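# Move the bottom chute switch upright onto the tray

## Task

Pick up the black switch part sitting lowest in the sloped chute, the one resting against the stop, and set it on the white tray standing upright with its shaft pointing up. All other parts in the chute must stay standing, and any parts already upright on the tray must not be toppled.

## Robot and tools

Robot: two arms, left_arm and right_arm, each with a parallel two-finger gripper and a wrist camera (cam_left_wrist on the left arm, cam_right_wrist on the right arm, both 896x504). Arm names do not match image sides.

Frame: all reported positions, velocities and targets use the scene frame. Its origin is at table-top height, halfway between the nominal arm bases; +x points out over the table, +y toward the left_arm side, +z up. A gripper's fingers point along its own +z and open and close along its own y. end_effector_position (metres) is the point between the finger pads, just behind the tips; end_effector_quat_wxyz is its orientation. Reported hand poses can be off by a few centimetres, more at long reach.

Rows: every motion call uses rows of 14 numbers, each in [-1, 1]: dx, dy, dz, rx, ry, rz, opening for left_arm, then the same seven for right_arm. Both arms are always included. dx, dy, dz, rx, ry, rz are offsets, not poses: they are measured along the scene axes from that arm's Hand target at the start of the call or action, and rotation is about the Hand target's position. 1.0 equals 0.6 m for translation or 180 degrees for rotation; rx, ry, rz form one rotation vector. Opening is absolute, not an offset: +1 fully open (about 87 mm pad gap), +0.5 about 69 mm, 0 about 43 mm, -0.5 about 18 mm, -1 closed. Writing 0 is a real command, so to leave a gripper alone repeat its current value (see Tool commands in the result). Six zeros for an arm re-requests its Hand target.

execute_actions: argument actions is a list of actions; each action is a table of up to 15 rows, one row per 1/30 s step. A short table repeats its last row to fill 15 steps. Every row counts from the pose at the start of that action, not from the previous row, and each new action starts from the current Hand target, so a repeated offset moves again. An empty actions list just reports state. cameras chooses images: omitted, null or ["all"] gives all; [] gives none; an unknown name invalidates the call.

move: argument target is one 14-number row or a list of up to 15 rows; every row is an offset from the same starting Hand targets, not from the preceding row. The gripper travels in a straight line, turning the shorter way. speed is top speed in m/s, 0.002 to 2.9, default 0.25 (turning up to twice that in rad/s); one value or one per target. blend (m) rounds corners between listed targets; 0 stops at each. opening_speed (per second on the -1 to +1 scale, at least 0.2) makes fingers change gradually. blocking=false returns after about 0.5 s while the move continues. The whole path is capped at 10 s. A move does not avoid obstacles or the other arm; avoid paths near an arm's own base, which can flip its shoulder posture. The result adds a move: line giving the ending (done, off_target, moving, held, fault) and any limits (paced = pose clipped, held = steps withheld). done means the arm rests within 10 mm and 2 degrees of its target; neither done nor off_target tells you about contact.

wait: seconds from 0 to 10; lets time pass with commands held. stop: brakes a running move. zoom_image: camera (cam_left_wrist or cam_right_wrist) and region [x0, y0, x1, y1] in pixels of the latest image, at most 504 by 504. finished_scene: scene is the current scene number; it cannot be undone.

Results: per arm, end_effector_position, quaternion, Hand target (the last commanded pose after clipping, which the next offsets start from), Joint positions (last number is the gripper, 0 closed to 1 open), Joint velocities ("within noise" means still), joint torques (offset, noisy; joints 1 to 3 wrap at ±28 N m), grip_measured (gripper position on the command scale), Tool commands, and step readings for action calls. Calibration for each camera (K, distortion, T_world_to_cam) lets you map pixels to scene coordinates; listed values may shift slightly per scene.

Behaviour to expect: grippers often stop short of or sag below the target and tilt, especially far out; check after each move and send the remaining distance as a new offset. Commanded orientation is clipped to within 40 degrees of the current one per step. Small moves may go nowhere or sideways. An arm blocked by something keeps pushing until commanded back past its gripper.

Gripping: read grip_measured when the pads first touch, then command about 0.04 below that for a firm hold, less below for a lighter one. Readings can be off by about 1 mm.

Avoid: dropping the part or releasing it while it moves; fast or hard contact (speed and distance past contact raise force); knocking over standing chute or tray parts; anything leaving the table; grippers or arms colliding, including one gripper closing on the other's fingers. Motors heat when holding loads, stretched out, or pushing against something unreachable: MOTOR HOT appears at 75 °C, at 90 °C that arm folds and stops working, at 100 °C it collapses. The simulation keeps running while you compose replies.

Each tool is called as name([rows], argument=value, ...), one row to a line, values as JSON.

## Session

execute_actions(actions=[])

Scene clock: 0.00 s.
left_arm: end_effector_position=(+0.2669, +0.1323, +0.3389) grip_measured=+0.987 end_effector_quat_wxyz=(+0.733, +0.019, +0.679, -0.011) | right_arm: end_effector_position=(+0.2931, -0.3393, +0.1834) grip_measured=+1.000 end_effector_quat_wxyz=(+0.587, +0.019, +0.808, -0.041)
Joint positions: left_arm=[-0.811 0.645 0.563 0.191 -0.795 0.091 0.994] | right_arm=[0.408 0.554 0.452 -0.251 0.475 0.121 1]
Joint velocities: within noise
Joint torques (N m): no reading
Motor temperatures (°C): left_arm=[27 31 28 33 24 26 25] | right_arm=[25 36 30 33 23 25 23]
Heat: left arm: 33 °C; right arm: 36 °C.
Hand target: left_arm +0.2668, +0.1324, +0.3449; +0.737, +0.015, +0.676, -0.014 | right_arm +0.2944, -0.3390, +0.1889; +0.592, +0.021, +0.805, -0.039
Tool commands: left_gripper/opening=+1.0 right_gripper/opening=+1.0

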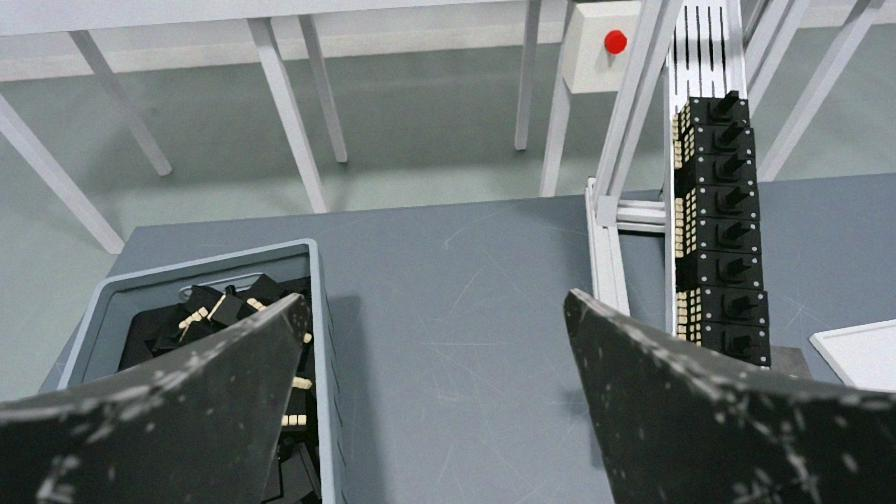

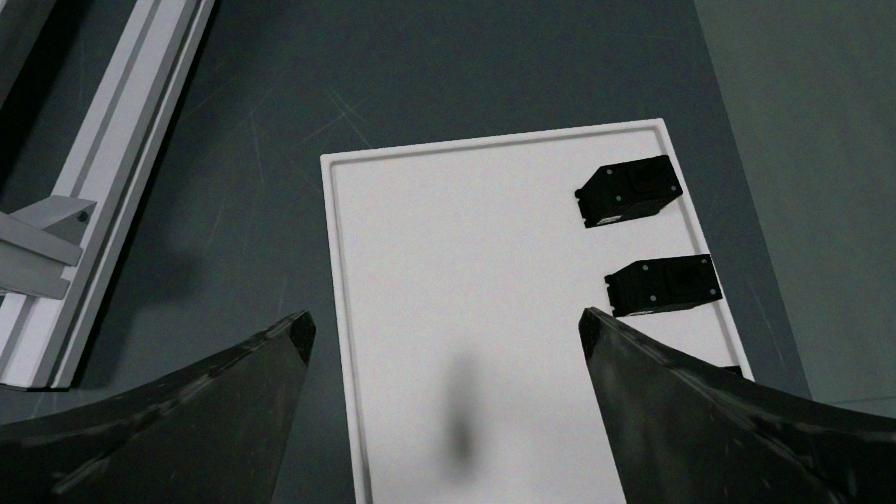

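zoom_image(camera="cam_left_wrist", region=[560, 60, 896, 420])

zoom_image(camera="cam_right_wrist", region=[500, 100, 800, 400])

zoom_image(camera="cam_right_wrist", region=[0, 0, 400, 400])

Scaled by 1.400 from the camera's 896x504 image, which has a finer 1280x720 frame.

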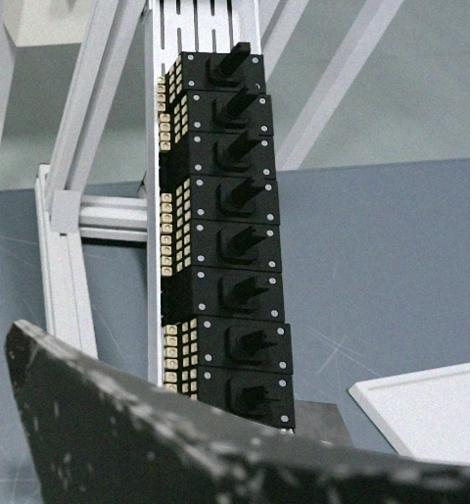

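Scaled by 1.680 from the camera's 896x504 image, which has a finer 1280x720 frame.

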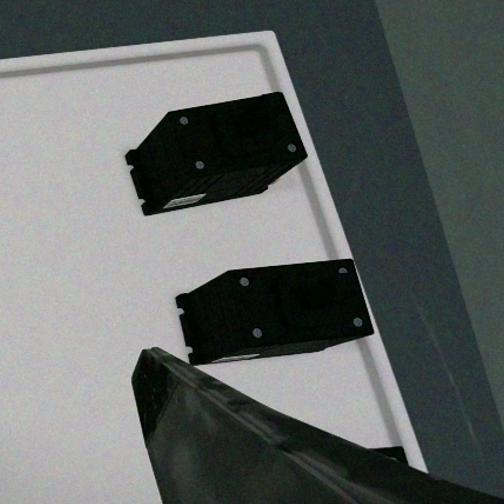

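Scaled by 1.260 from the camera's 896x504 image, which has a finer 1280x720 frame.

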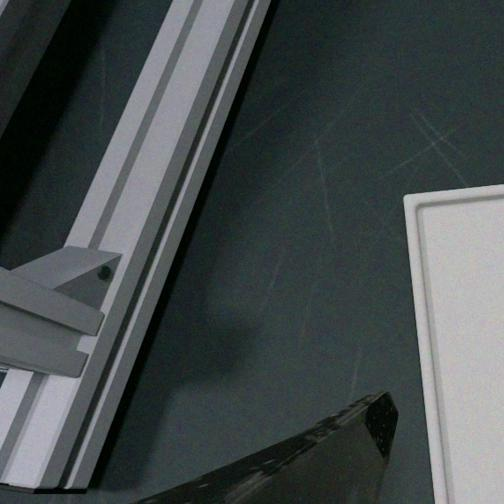

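move(target=[0,0,0,0,0,0,1,-0.13,0.27,0.28,0,-0.08,0,1])

Scene clock: 10.87 s.
left_arm: end_effector_position=(+0.2669, +0.1323, +0.3389) grip_measured=+0.987 end_effector_quat_wxyz=(+0.733, +0.019, +0.679, -0.011) | right_arm: end_effector_position=(+0.2173, -0.1767, +0.3492) grip_measured=+1.000 end_effector_quat_wxyz=(+0.704, -0.004, +0.710, -0.022)
Joint positions: left_arm=[-0.811 0.645 0.563 0.191 -0.795 0.091 0.994] | right_arm=[1.53 1.068 1.112 -0.59 1.554 0.509 1]
Joint velocities: within noise
Joint torques (N m): left_arm=[0.43 0.02 7.15 1.59 0.08 -0.1] | right_arm=[0.28 -1.03 8.34 1.05 0.48 0.26]
Motor temperatures (°C): left_arm=[27 31 30 35 24 25 25] | right_arm=[25 36 31 34 23 25 23]
Heat: left arm: 35 °C; right arm: 36 °C.
Hand target: left_arm +0.2668, +0.1324, +0.3449; +0.737, +0.015, +0.676, -0.014 | right_arm +0.2164, -0.1770, +0.3568; +0.688, +0.026, +0.724, -0.036
Off the commanded pose: left_arm 0.006 m, 1 deg | right_arm 0.008 m, 4 deg.
joint sent to its limit (right arm) — joint 5 (wrist yaw), upper limit. The joint targets are off in orientation, not in position.
move: off_target (right_arm)
camera_calibration:
cam_right_wrist: T_world_to_cam=[[-0.0271214, -0.998716, 0.0427787, -0.187488], [-0.769789, -0.00643471, -0.638266, 0.410486], [0.637722, -0.0502413, -0.768627, 0.261092], [0, 0, 0, 1]] pos_world=[0.144399, -0.171488, 0.470702]

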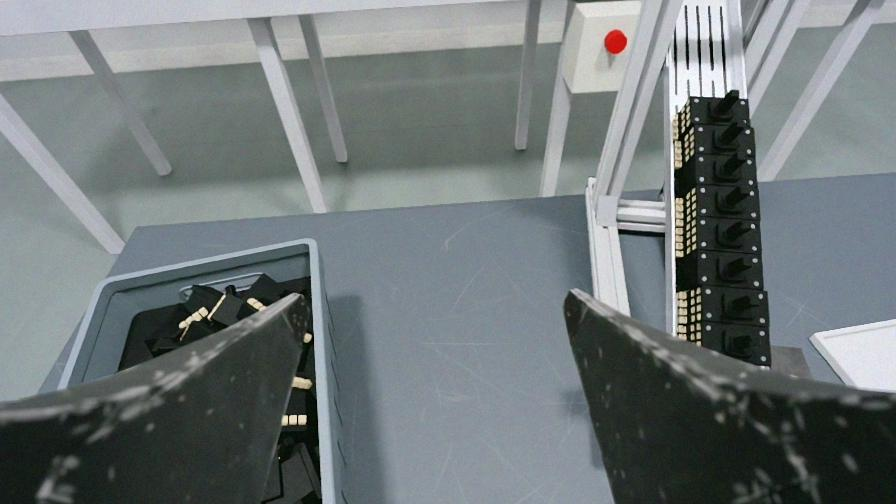

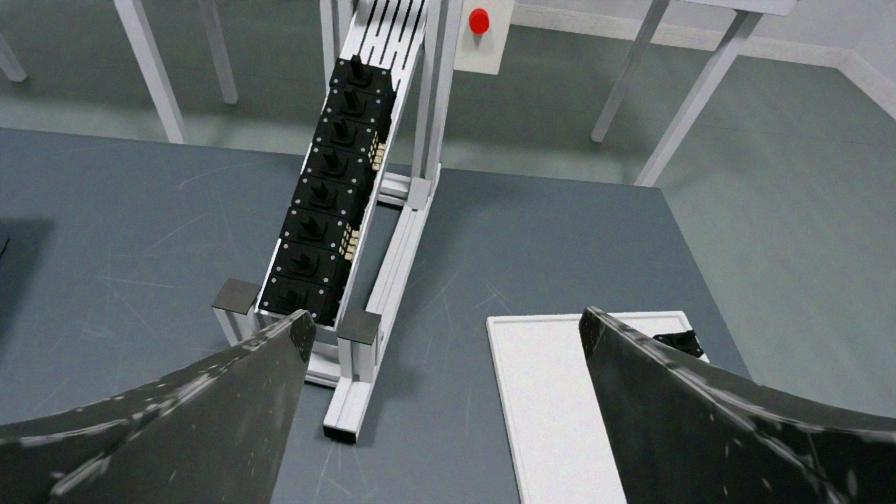

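zoom_image(camera="cam_right_wrist", region=[200, 200, 420, 380])

zoom_image(camera="cam_left_wrist", region=[640, 220, 820, 380])

Scaled by 2.291 from the camera's 896x504 image, which has a finer 1280x720 frame.

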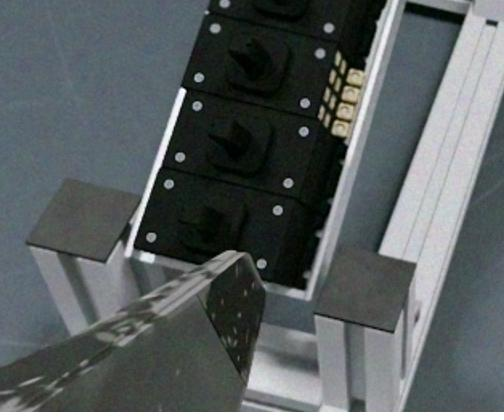

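Scaled by 2.800 from the camera's 896x504 image, which has a finer 1280x720 frame.

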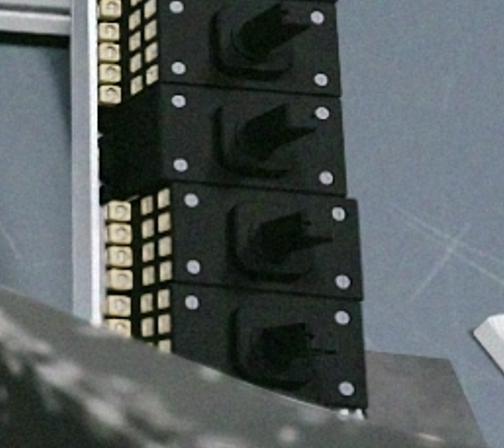

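move(target=[0,0,0,0,0,0,1,0.135,0.177,-0.12,0.0557,0.341,-0.0378,1])

zoom_image(camera="cam_right_wrist", region=[250, 50, 650, 350])

zoom_image(camera="cam_left_wrist", region=[640, 220, 820, 380])

Scene clock: 50.63 s.
left_arm: end_effector_position=(+0.2669, +0.1323, +0.3389) grip_measured=+0.987 end_effector_quat_wxyz=(+0.733, +0.019, +0.679, -0.011) | right_arm: end_effector_position=(+0.3019, -0.0654, +0.2884) grip_measured=+1.000 end_effector_quat_wxyz=(+0.281, +0.097, +0.952, +0.067)
Joint positions: left_arm=[-0.811 0.645 0.563 0.191 -0.795 0.091 0.994] | right_arm=[0.939 1.933 2.321 -1.529 0.411 1.052 1]
Joint velocities: within noise
Joint torques (N m): left_arm=[0.43 0.02 7.15 1.59 0.09 -0.1] | right_arm=[-0.66 -8.08 6.76 0.46 0.09 0.02]
Motor temperatures (°C): left_arm=[27 30 34 37 24 25 25] | right_arm=[25 35 36 32 23 25 23]
Heat: left arm: 37 °C; right arm: 36 °C.
Hand target: left_arm +0.2668, +0.1324, +0.3449; +0.737, +0.015, +0.676, -0.014 | right_arm +0.2974, -0.0708, +0.2849; +0.215, +0.102, +0.971, -0.023
Off the commanded pose: left_arm 0.006 m, 1 deg | right_arm 0.008 m, 13 deg.
joint sent to its limit (right arm) — joint 4 (wrist pitch), lower limit. The joint targets are off in orientation, not in position.
move: off_target (right_arm)
camera_calibration:
cam_right_wrist: T_world_to_cam=[[-0.143764, -0.973658, -0.176981, 0.0287419], [-0.950376, 0.0859804, 0.298985, 0.227856], [-0.275892, 0.211182, -0.937702, 0.507681], [0, 0, 0, 1]] pos_world=[0.360747, -0.0988195, 0.413015]

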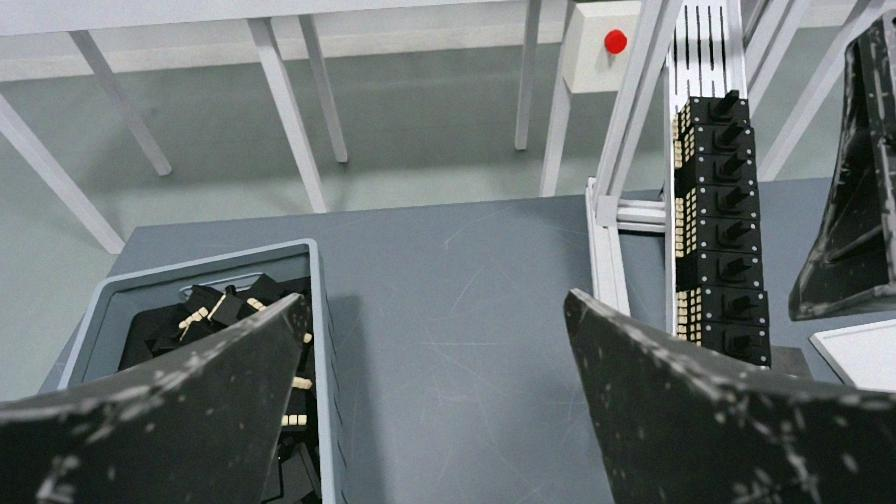

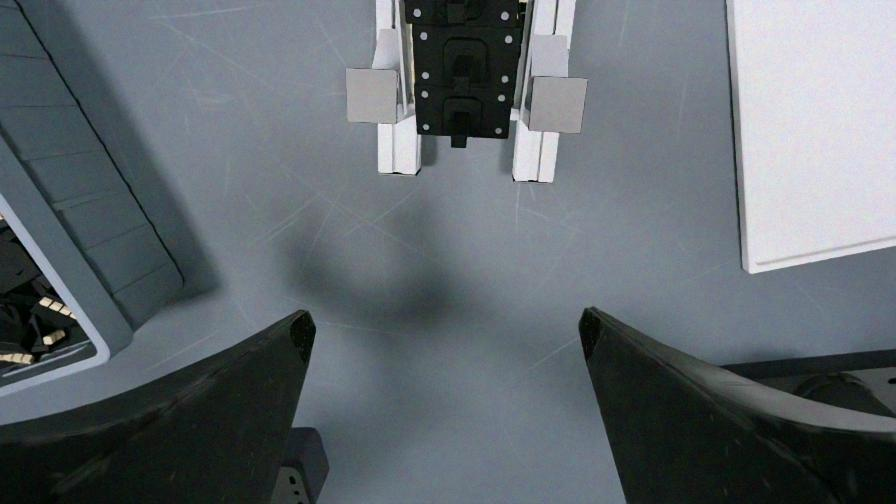

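Scaled by 1.260 from the camera's 896x504 image, which has a finer 1280x720 frame.

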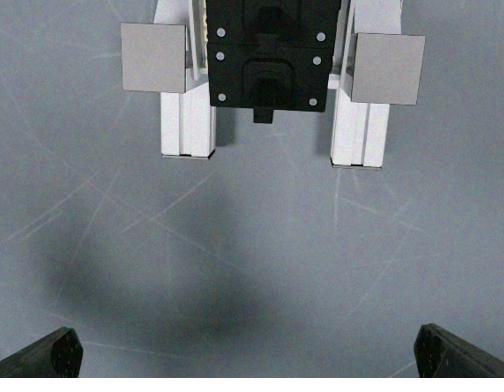

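Scaled by 2.800 from the camera's 896x504 image, which has a finer 1280x720 frame.

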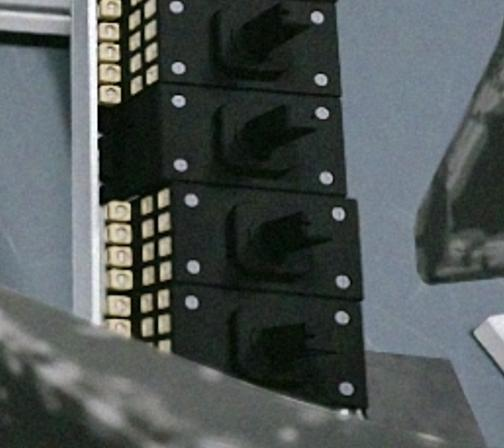

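move(target=[0,0.05,0,0,0,-0.15,1,0,0,0,0,0,0,1])

Scene clock: 70.30 s.
left_arm: end_effector_position=(+0.2655, +0.1626, +0.3405) grip_measured=+0.987 end_effector_quat_wxyz=(+0.709, +0.169, +0.659, -0.185) | right_arm: end_effector_position=(+0.3018, -0.0653, +0.2884) grip_measured=+1.000 end_effector_quat_wxyz=(+0.281, +0.097, +0.953, +0.067)
Joint positions: left_arm=[0.138 0.533 0.563 0.062 0.613 -0.056 0.994] | right_arm=[0.939 1.933 2.321 -1.529 0.41 1.051 1]
Joint velocities: within noise
Joint torques (N m): left_arm=[0.81 1.26 6.58 1.81 0.12 -0.14] | right_arm=[-0.76 -8.12 6.86 0.46 0.04 -0.02]
Motor temperatures (°C): left_arm=[27 30 35 38 24 25 25] | right_arm=[25 37 34 31 23 25 23]
Heat: left arm: 38 °C; right arm: 37 °C.
Hand target: left_arm +0.2668, +0.1624, +0.3449; +0.713, +0.172, +0.654, -0.186 | right_arm +0.2974, -0.0708, +0.2849; +0.215, +0.102, +0.971, -0.023
Off the commanded pose: left_arm 0.005 m, 1 deg | right_arm 0.008 m, 13 deg.
joint sent to its limit (right arm) — joint 4 (wrist pitch), lower limit. The joint targets are off in orientation, not in position.
move: off_target (right_arm)
camera_calibration:
cam_left_wrist: T_world_to_cam=[[-0.501168, -0.865268, 0.0119083, 0.26526], [-0.634043, 0.357806, -0.685539, 0.363392], [0.588915, -0.351121, -0.727938, 0.287635], [0, 0, 0, 1]] pos_world=[0.193953, 0.200492, 0.455342]
cam_right_wrist: T_world_to_cam=[[-0.143109, -0.973696, -0.177302, 0.0288105], [-0.950216, 0.0850758, 0.299752, 0.227404], [-0.276783, 0.211373, -0.937397, 0.507761], [0, 0, 0, 1]] pos_world=[0.360746, -0.0986208, 0.412917]

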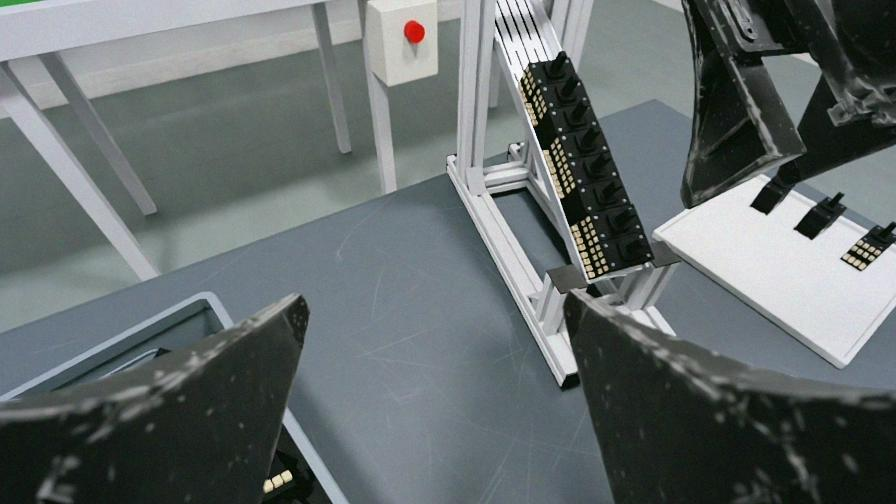

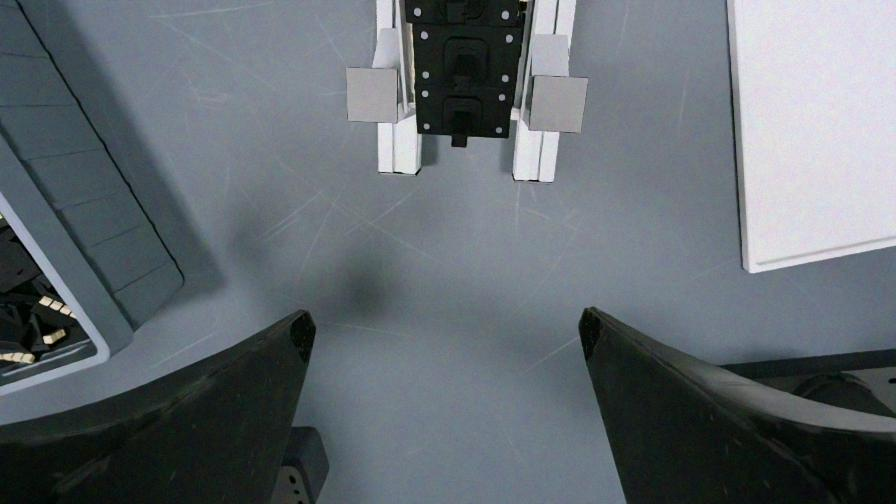

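zoom_image(camera="cam_left_wrist", region=[500, 40, 720, 340])

zoom_image(camera="cam_left_wrist", region=[670, 60, 896, 300])

zoom_image(camera="cam_right_wrist", region=[330, 0, 610, 200])

Scaled by 1.680 from the camera's 896x504 image, which has a finer 1280x720 frame.

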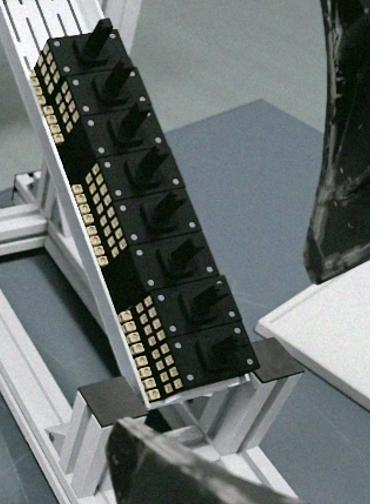

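Scaled by 2.100 from the camera's 896x504 image, which has a finer 1280x720 frame.

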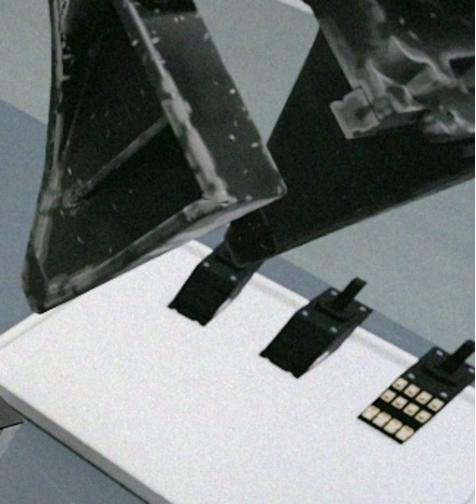

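Scaled by 1.800 from the camera's 896x504 image, which has a finer 1280x720 frame.

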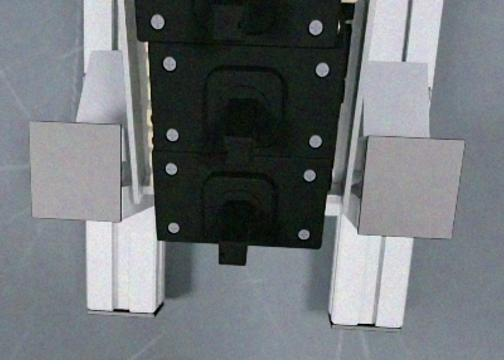

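move(target=[0,0,0,0,0,0,1,0.07,0.017,-0.095,-0.007,-0.0326,0,0.6], speed=0.12)

zoom_image(camera="cam_left_wrist", region=[500, 60, 800, 340])

zoom_image(camera="cam_right_wrist", region=[250, 100, 650, 400])

Scene clock: 96.97 s.
left_arm: end_effector_position=(+0.2655, +0.1625, +0.3407) grip_measured=+0.987 end_effector_quat_wxyz=(+0.710, +0.170, +0.658, -0.185) | right_arm: end_effector_position=(+0.3401, -0.0509, +0.2291) grip_measured=+0.600 end_effector_quat_wxyz=(+0.270, +0.103, +0.957, -0.005)
Joint positions: left_arm=[0.138 0.533 0.563 0.063 0.614 -0.056 0.994] | right_arm=[0.909 2.146 2.406 -1.529 0.464 1.051 0.8]
Joint velocities: within noise
Joint torques (N m): left_arm=[0.8 1.26 6.58 1.81 0.11 -0.14] | right_arm=[-0.7 -10.37 6.98 0.26 0.44 0.08]
Motor temperatures (°C): left_arm=[27 30 35 37 23 25 25] | right_arm=[25 38 34 30 23 25 23]
Heat: left arm: 37 °C; right arm: 38 °C.
Hand target: left_arm +0.2668, +0.1624, +0.3449; +0.713, +0.172, +0.654, -0.186 | right_arm +0.3393, -0.0606, +0.2280; +0.266, +0.100, +0.958, -0.028
Off the commanded pose: left_arm 0.004 m, 1 deg | right_arm 0.010 m, 3 deg.
joint sent to its limit (right arm) — joint 4 (wrist pitch), lower limit. The joint targets still meet the commanded pose.
move: off_target (right_arm)
camera_calibration:
cam_left_wrist: T_world_to_cam=[[-0.501765, -0.864929, 0.0114133, 0.265394], [-0.633288, 0.358333, -0.685962, 0.363375], [0.589219, -0.351419, -0.727548, 0.287556], [0, 0, 0, 1]] pos_world=[0.193853, 0.200391, 0.455443]
cam_right_wrist: T_world_to_cam=[[-0.195076, -0.979907, -0.0415547, 0.023971], [-0.932503, 0.172175, 0.31748, 0.274567], [-0.303947, 0.100683, -0.947354, 0.465706], [0, 0, 0, 1]] pos_world=[0.40226, -0.0706727, 0.355015]

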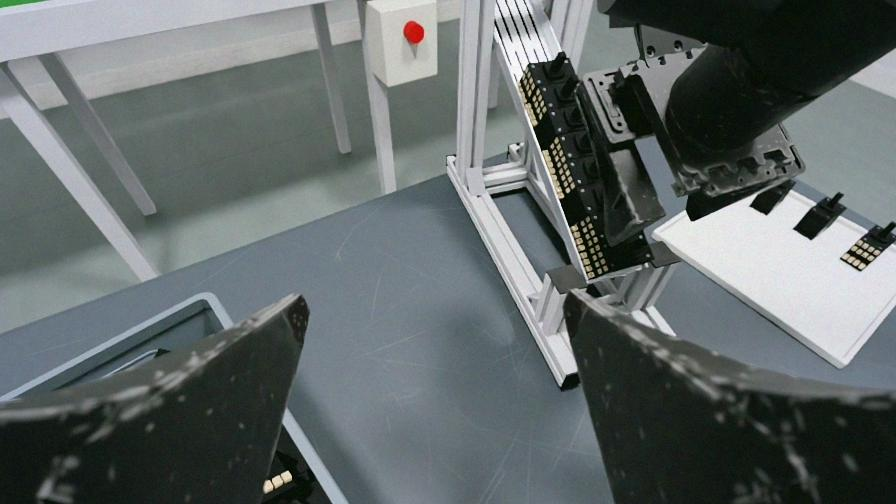

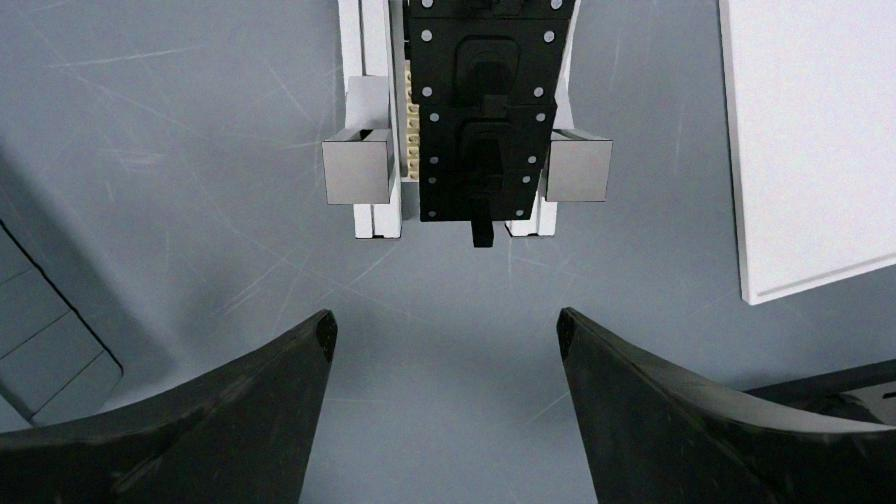

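Scaled by 1.680 from the camera's 896x504 image, which has a finer 1280x720 frame.

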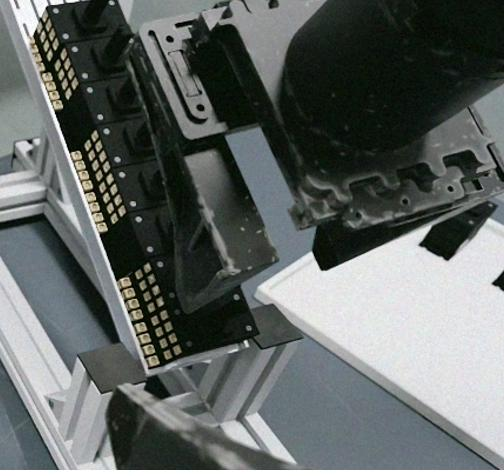

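Scaled by 1.260 from the camera's 896x504 image, which has a finer 1280x720 frame.

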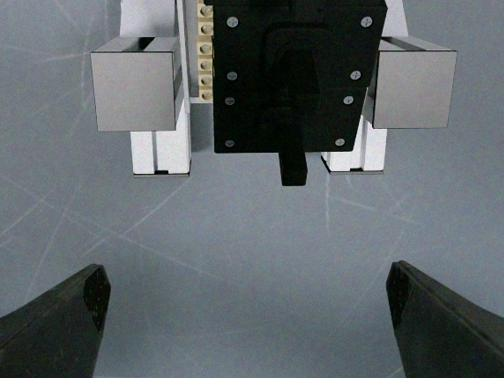

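move(target=[0,0,0,0,0,0,1,0.017,-0.022,-0.05,0,0,0,0.6], speed=0.08)

zoom_image(camera="cam_left_wrist", region=[500, 100, 750, 340])

zoom_image(camera="cam_right_wrist", region=[250, 130, 650, 430])

Scene clock: 108.83 s.
left_arm: end_effector_position=(+0.2655, +0.1625, +0.3408) grip_measured=+0.987 end_effector_quat_wxyz=(+0.710, +0.170, +0.658, -0.185) | right_arm: end_effector_position=(+0.3492, -0.0696, +0.1787) grip_measured=+0.600 end_effector_quat_wxyz=(+0.251, +0.097, +0.962, -0.045)
Joint positions: left_arm=[0.138 0.533 0.563 0.063 0.614 -0.056 0.994] | right_arm=[0.868 2.103 2.136 -1.373 0.466 1.016 0.8]
Joint velocities: within noise
Joint torques (N m): left_arm=[0.8 1.28 6.57 1.8 0.11 -0.14] | right_arm=[-0.51 -16.49 5 0.65 0.28 0.04]
Motor temperatures (°C): left_arm=[27 30 35 38 23 25 25] | right_arm=[25 40 34 30 23 25 23]
Heat: left arm: 38 °C; right arm: 40 °C.
Hand target: left_arm +0.2668, +0.1624, +0.3450; +0.713, +0.172, +0.654, -0.186 | right_arm +0.3497, -0.0739, +0.1978; +0.266, +0.101, +0.958, -0.028
Off the commanded pose: left_arm 0.004 m, 1 deg | right_arm 0.020 m, 3 deg.
move: off_target (right_arm)
camera_calibration:
cam_left_wrist: T_world_to_cam=[[-0.501871, -0.864866, 0.0115191, 0.265439], [-0.633061, 0.358217, -0.686232, 0.363511], [0.589372, -0.351692, -0.727291, 0.287572], [0, 0, 0, 1]] pos_world=[0.193854, 0.20049, 0.455544]
cam_right_wrist: T_world_to_cam=[[-0.205743, -0.977732, 0.0413544, -0.00563987], [-0.914455, 0.207133, 0.34766, 0.293103], [-0.348484, 0.0337119, -0.936708, 0.431539], [0, 0, 0, 1]] pos_world=[0.417253, -0.0807735, 0.302559]

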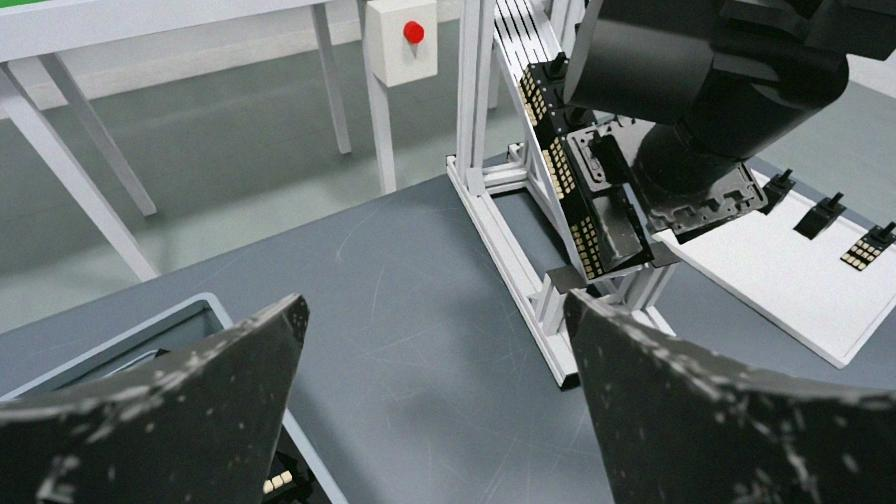

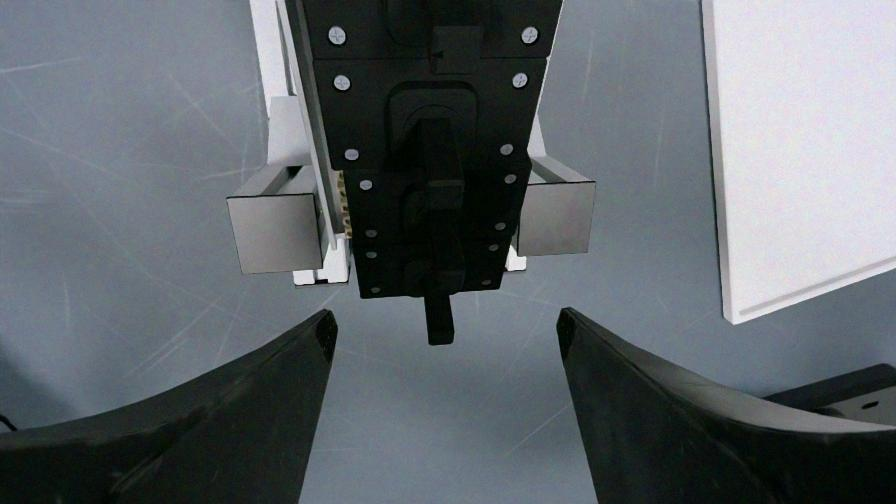

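Scaled by 2.016 from the camera's 896x504 image, which has a finer 1280x720 frame.

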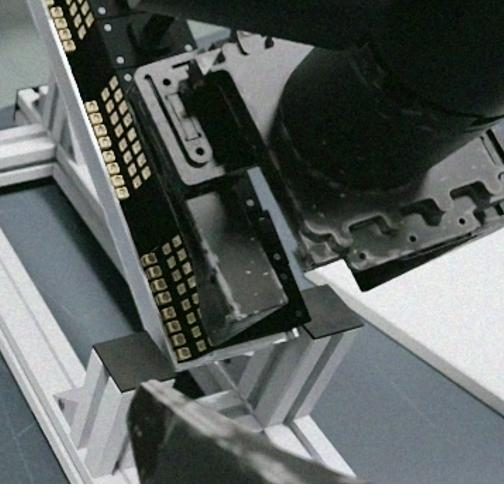

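Scaled by 1.260 from the camera's 896x504 image, which has a finer 1280x720 frame.

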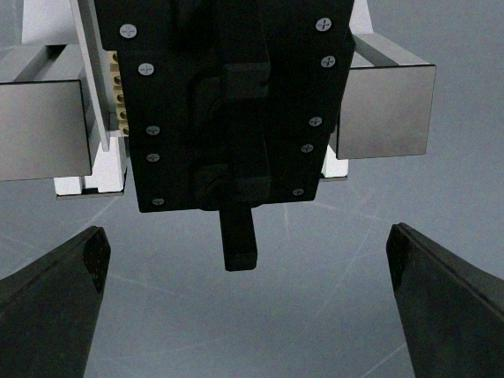

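move(target=[0,0,0,0,0,0,1,0.016,0,-0.012,0.03,0,0.018,0.6], speed=0.06)

zoom_image(camera="cam_left_wrist", region=[500, 100, 750, 340])

zoom_image(camera="cam_right_wrist", region=[250, 200, 650, 500])

Scene clock: 121.33 s.
left_arm: end_effector_position=(+0.2655, +0.1625, +0.3408) grip_measured=+0.987 end_effector_quat_wxyz=(+0.710, +0.170, +0.658, -0.185) | right_arm: end_effector_position=(+0.3609, -0.0722, +0.1710) grip_measured=+0.600 end_effector_quat_wxyz=(+0.251, +0.085, +0.964, +0.001)
Joint positions: left_arm=[0.138 0.533 0.563 0.063 0.614 -0.056 0.994] | right_arm=[0.818 2.018 1.969 -1.188 0.392 0.928 0.8]
Joint velocities: within noise
Joint torques (N m): left_arm=[0.8 1.26 6.6 1.8 0.11 -0.14] | right_arm=[-0.59 -16.23 5.18 0.78 0.07 -0.01]
Motor temperatures (°C): left_arm=[27 30 35 38 23 25 25] | right_arm=[24 47 33 30 23 25 23]
Heat: left arm: 38 °C; right arm: 47 °C.
Hand target: left_arm +0.2668, +0.1624, +0.3449; +0.713, +0.172, +0.654, -0.186 | right_arm +0.3593, -0.0738, +0.1908; +0.261, +0.086, +0.961, +0.025
Off the commanded pose: left_arm 0.004 m, 1 deg | right_arm 0.020 m, 3 deg.
move: off_target (right_arm)
camera_calibration:
cam_left_wrist: T_world_to_cam=[[-0.501871, -0.864866, 0.0115191, 0.265439], [-0.633061, 0.358217, -0.686232, 0.363511], [0.589372, -0.351692, -0.727291, 0.287572], [0, 0, 0, 1]] pos_world=[0.193854, 0.20049, 0.455544]
cam_right_wrist: T_world_to_cam=[[-0.158263, -0.986549, -0.0409007, -0.00904245], [-0.925427, 0.13376, 0.354533, 0.304518], [-0.344294, 0.0939602, -0.934148, 0.430892], [0, 0, 0, 1]] pos_world=[0.428731, -0.0901397, 0.294186]

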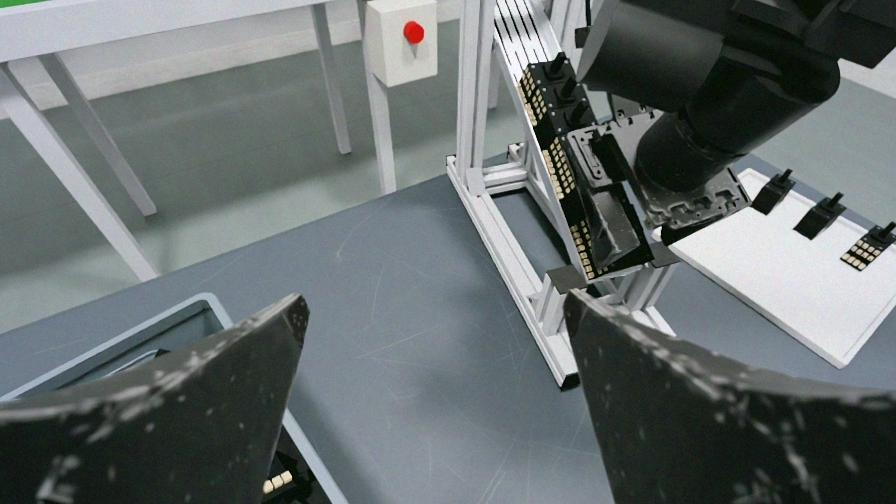

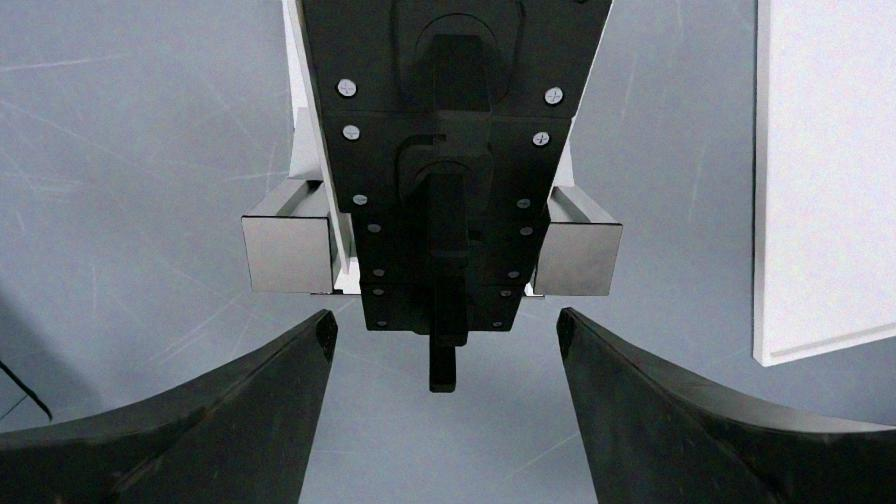

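Scaled by 2.016 from the camera's 896x504 image, which has a finer 1280x720 frame.

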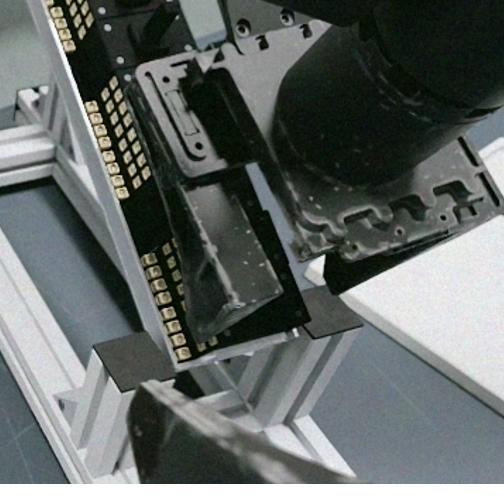

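Scaled by 1.260 from the camera's 896x504 image, which has a finer 1280x720 frame.

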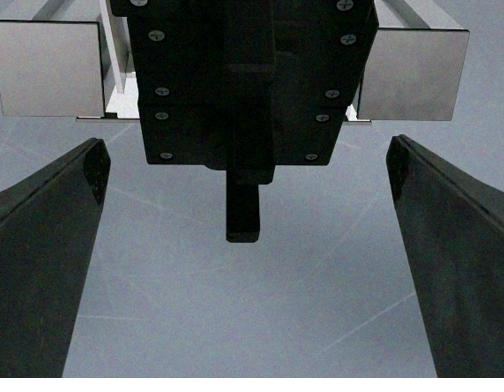

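move([
  [0,0,0,0,0,0,1,0.004,0,-0.009,0,0,0,0.6],
  [0,0,0,0,0,0,1,0.004,0,-0.009,0,0,0,0.0],
], speed=0.05, opening_speed=0.4)

zoom_image(camera="cam_right_wrist", region=[250, 200, 650, 500])

zoom_image(camera="cam_left_wrist", region=[500, 100, 750, 340])

Scene clock: 132.63 s.
left_arm: end_effector_position=(+0.2655, +0.1625, +0.3408) grip_measured=+0.987 end_effector_quat_wxyz=(+0.710, +0.170, +0.658, -0.185) | right_arm: end_effector_position=(+0.3629, -0.0709, +0.1664) grip_measured=+0.130 end_effector_quat_wxyz=(+0.252, +0.084, +0.964, +0.005)
Joint positions: left_arm=[0.138 0.533 0.563 0.063 0.614 -0.056 0.994] | right_arm=[0.815 2.018 1.949 -1.161 0.387 0.923 0.565]
Joint velocities: within noise
Joint torques (N m): left_arm=[0.8 1.26 6.58 1.8 0.11 -0.14] | right_arm=[-0.75 -16.13 5.14 0.81 0.09 0.03]
Motor temperatures (°C): left_arm=[27 30 35 38 23 25 25] | right_arm=[24 49 33 30 23 25 23]
Heat: left arm: 38 °C; right arm: 49 °C.
Hand target: left_arm +0.2668, +0.1624, +0.3449; +0.713, +0.172, +0.654, -0.186 | right_arm +0.3616, -0.0737, +0.1853; +0.261, +0.086, +0.961, +0.025
Off the commanded pose: left_arm 0.004 m, 1 deg | right_arm 0.019 m, 3 deg.
move: off_target (right_arm); target 2's new opening was sent with right_arm's hand 0.019 m and 3 deg from that target
camera_calibration:
cam_left_wrist: T_world_to_cam=[[-0.501871, -0.864866, 0.0115191, 0.265439], [-0.633061, 0.358217, -0.686232, 0.363511], [0.589372, -0.351692, -0.727291, 0.287572], [0, 0, 0, 1]] pos_world=[0.193854, 0.20049, 0.455544]
cam_right_wrist: T_world_to_cam=[[-0.155328, -0.98674, -0.0470952, -0.0077306], [-0.9263, 0.128916, 0.354047, 0.307896], [-0.343281, 0.0986176, -0.934041, 0.427133], [0, 0, 0, 1]] pos_world=[0.43063, -0.0894436, 0.289586]

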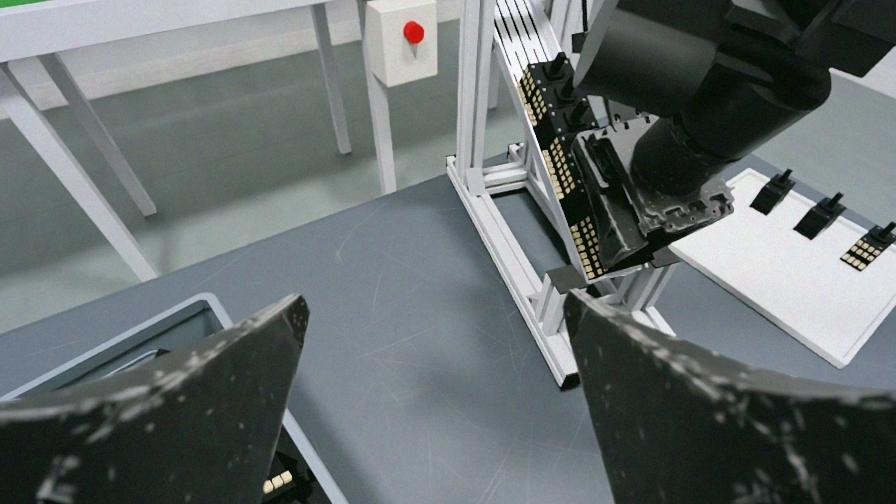

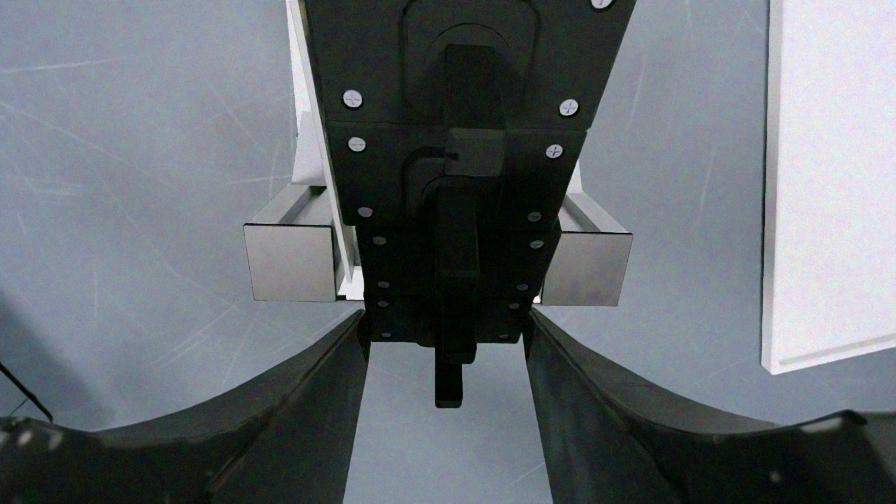

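Scaled by 1.260 from the camera's 896x504 image, which has a finer 1280x720 frame.

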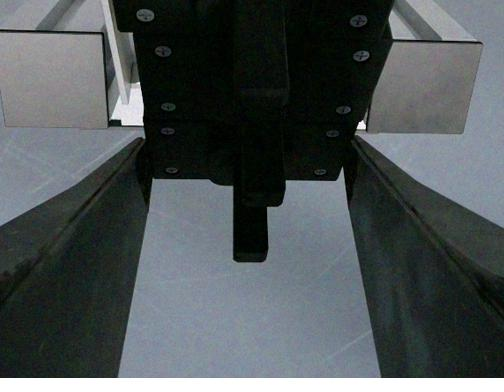

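Scaled by 2.016 from the camera's 896x504 image, which has a finer 1280x720 frame.

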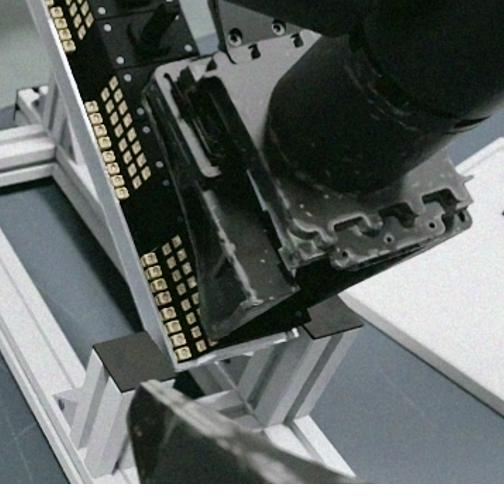

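move(target=[0,0,0,0,0,0,1,-0.051,0.011,0.105,0,0,0,0.0], speed=0.06)

zoom_image(camera="cam_right_wrist", region=[250, 200, 650, 500])

zoom_image(camera="cam_left_wrist", region=[500, 100, 750, 340])

Scene clock: 137.37 s.
left_arm: end_effector_position=(+0.2655, +0.1625, +0.3408) grip_measured=+0.987 end_effector_quat_wxyz=(+0.710, +0.170, +0.658, -0.185) | right_arm: end_effector_position=(+0.3316, -0.0661, +0.2427) grip_measured=+0.128 end_effector_quat_wxyz=(+0.255, +0.081, +0.963, +0.027)
Joint positions: left_arm=[0.138 0.533 0.563 0.063 0.614 -0.056 0.994] | right_arm=[0.873 2.018 2.264 -1.458 0.382 0.971 0.564]
Joint velocities: within noise
Joint torques (N m): left_arm=[0.81 1.26 6.58 1.8 0.11 -0.14] | right_arm=[0.34 -10.52 7.38 0.63 0.37 0.22]
Motor temperatures (°C): left_arm=[27 30 35 38 23 25 24] | right_arm=[24 50 34 30 23 25 23]
Heat: left arm: 38 °C; right arm: 50 °C.
Hand target: left_arm +0.2668, +0.1624, +0.3449; +0.713, +0.172, +0.654, -0.186 | right_arm +0.3311, -0.0672, +0.2482; +0.261, +0.086, +0.961, +0.025
Off the commanded pose: left_arm 0.004 m, 1 deg | right_arm 0.006 m, 1 deg.
move: done
camera_calibration:
cam_left_wrist: T_world_to_cam=[[-0.501871, -0.864866, 0.0115191, 0.265439], [-0.633061, 0.358217, -0.686232, 0.363511], [0.589372, -0.351692, -0.727291, 0.287572], [0, 0, 0, 1]] pos_world=[0.193854, 0.20049, 0.455544]
cam_right_wrist: T_world_to_cam=[[-0.138013, -0.986427, -0.0889579, 0.000164635], [-0.931925, 0.0989228, 0.348899, 0.252441], [-0.335363, 0.131054, -0.932929, 0.486476], [0, 0, 0, 1]] pos_world=[0.398425, -0.0885646, 0.365786]

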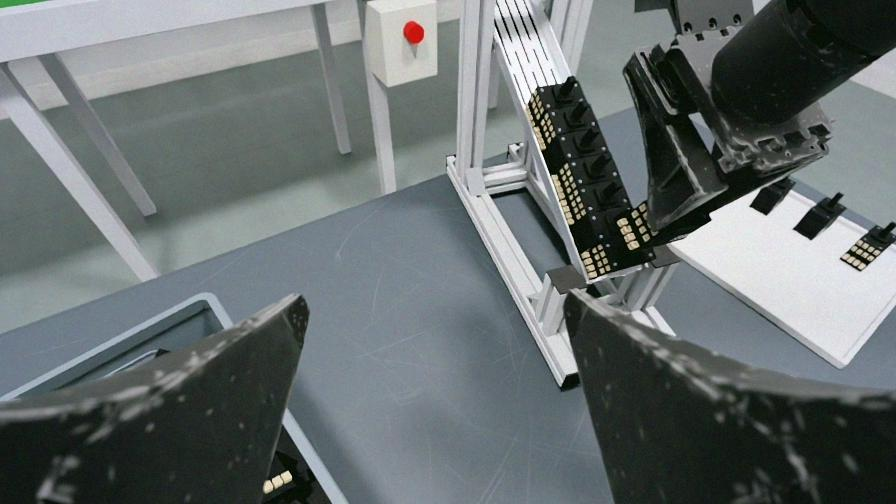

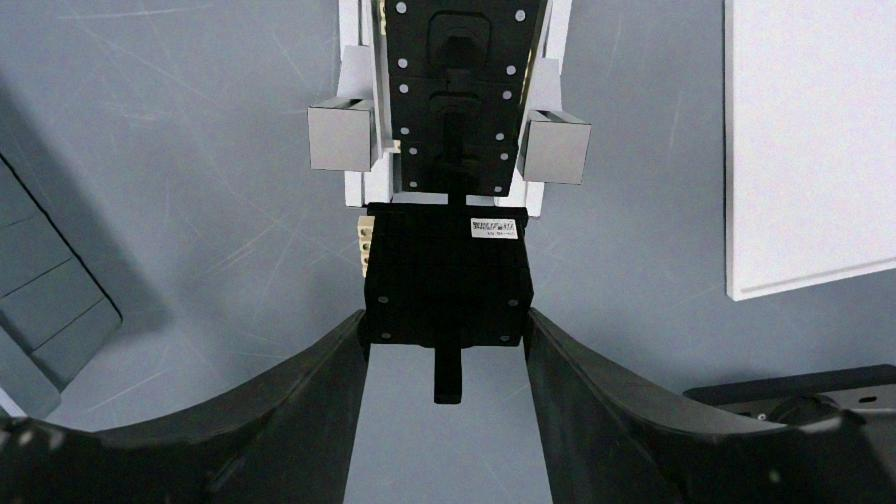

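Scaled by 1.260 from the camera's 896x504 image, which has a finer 1280x720 frame.

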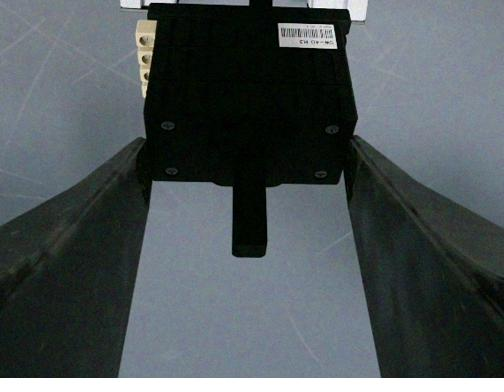

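Scaled by 2.016 from the camera's 896x504 image, which has a finer 1280x720 frame.

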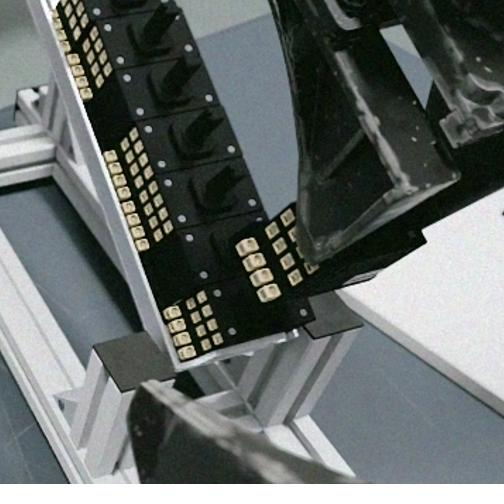

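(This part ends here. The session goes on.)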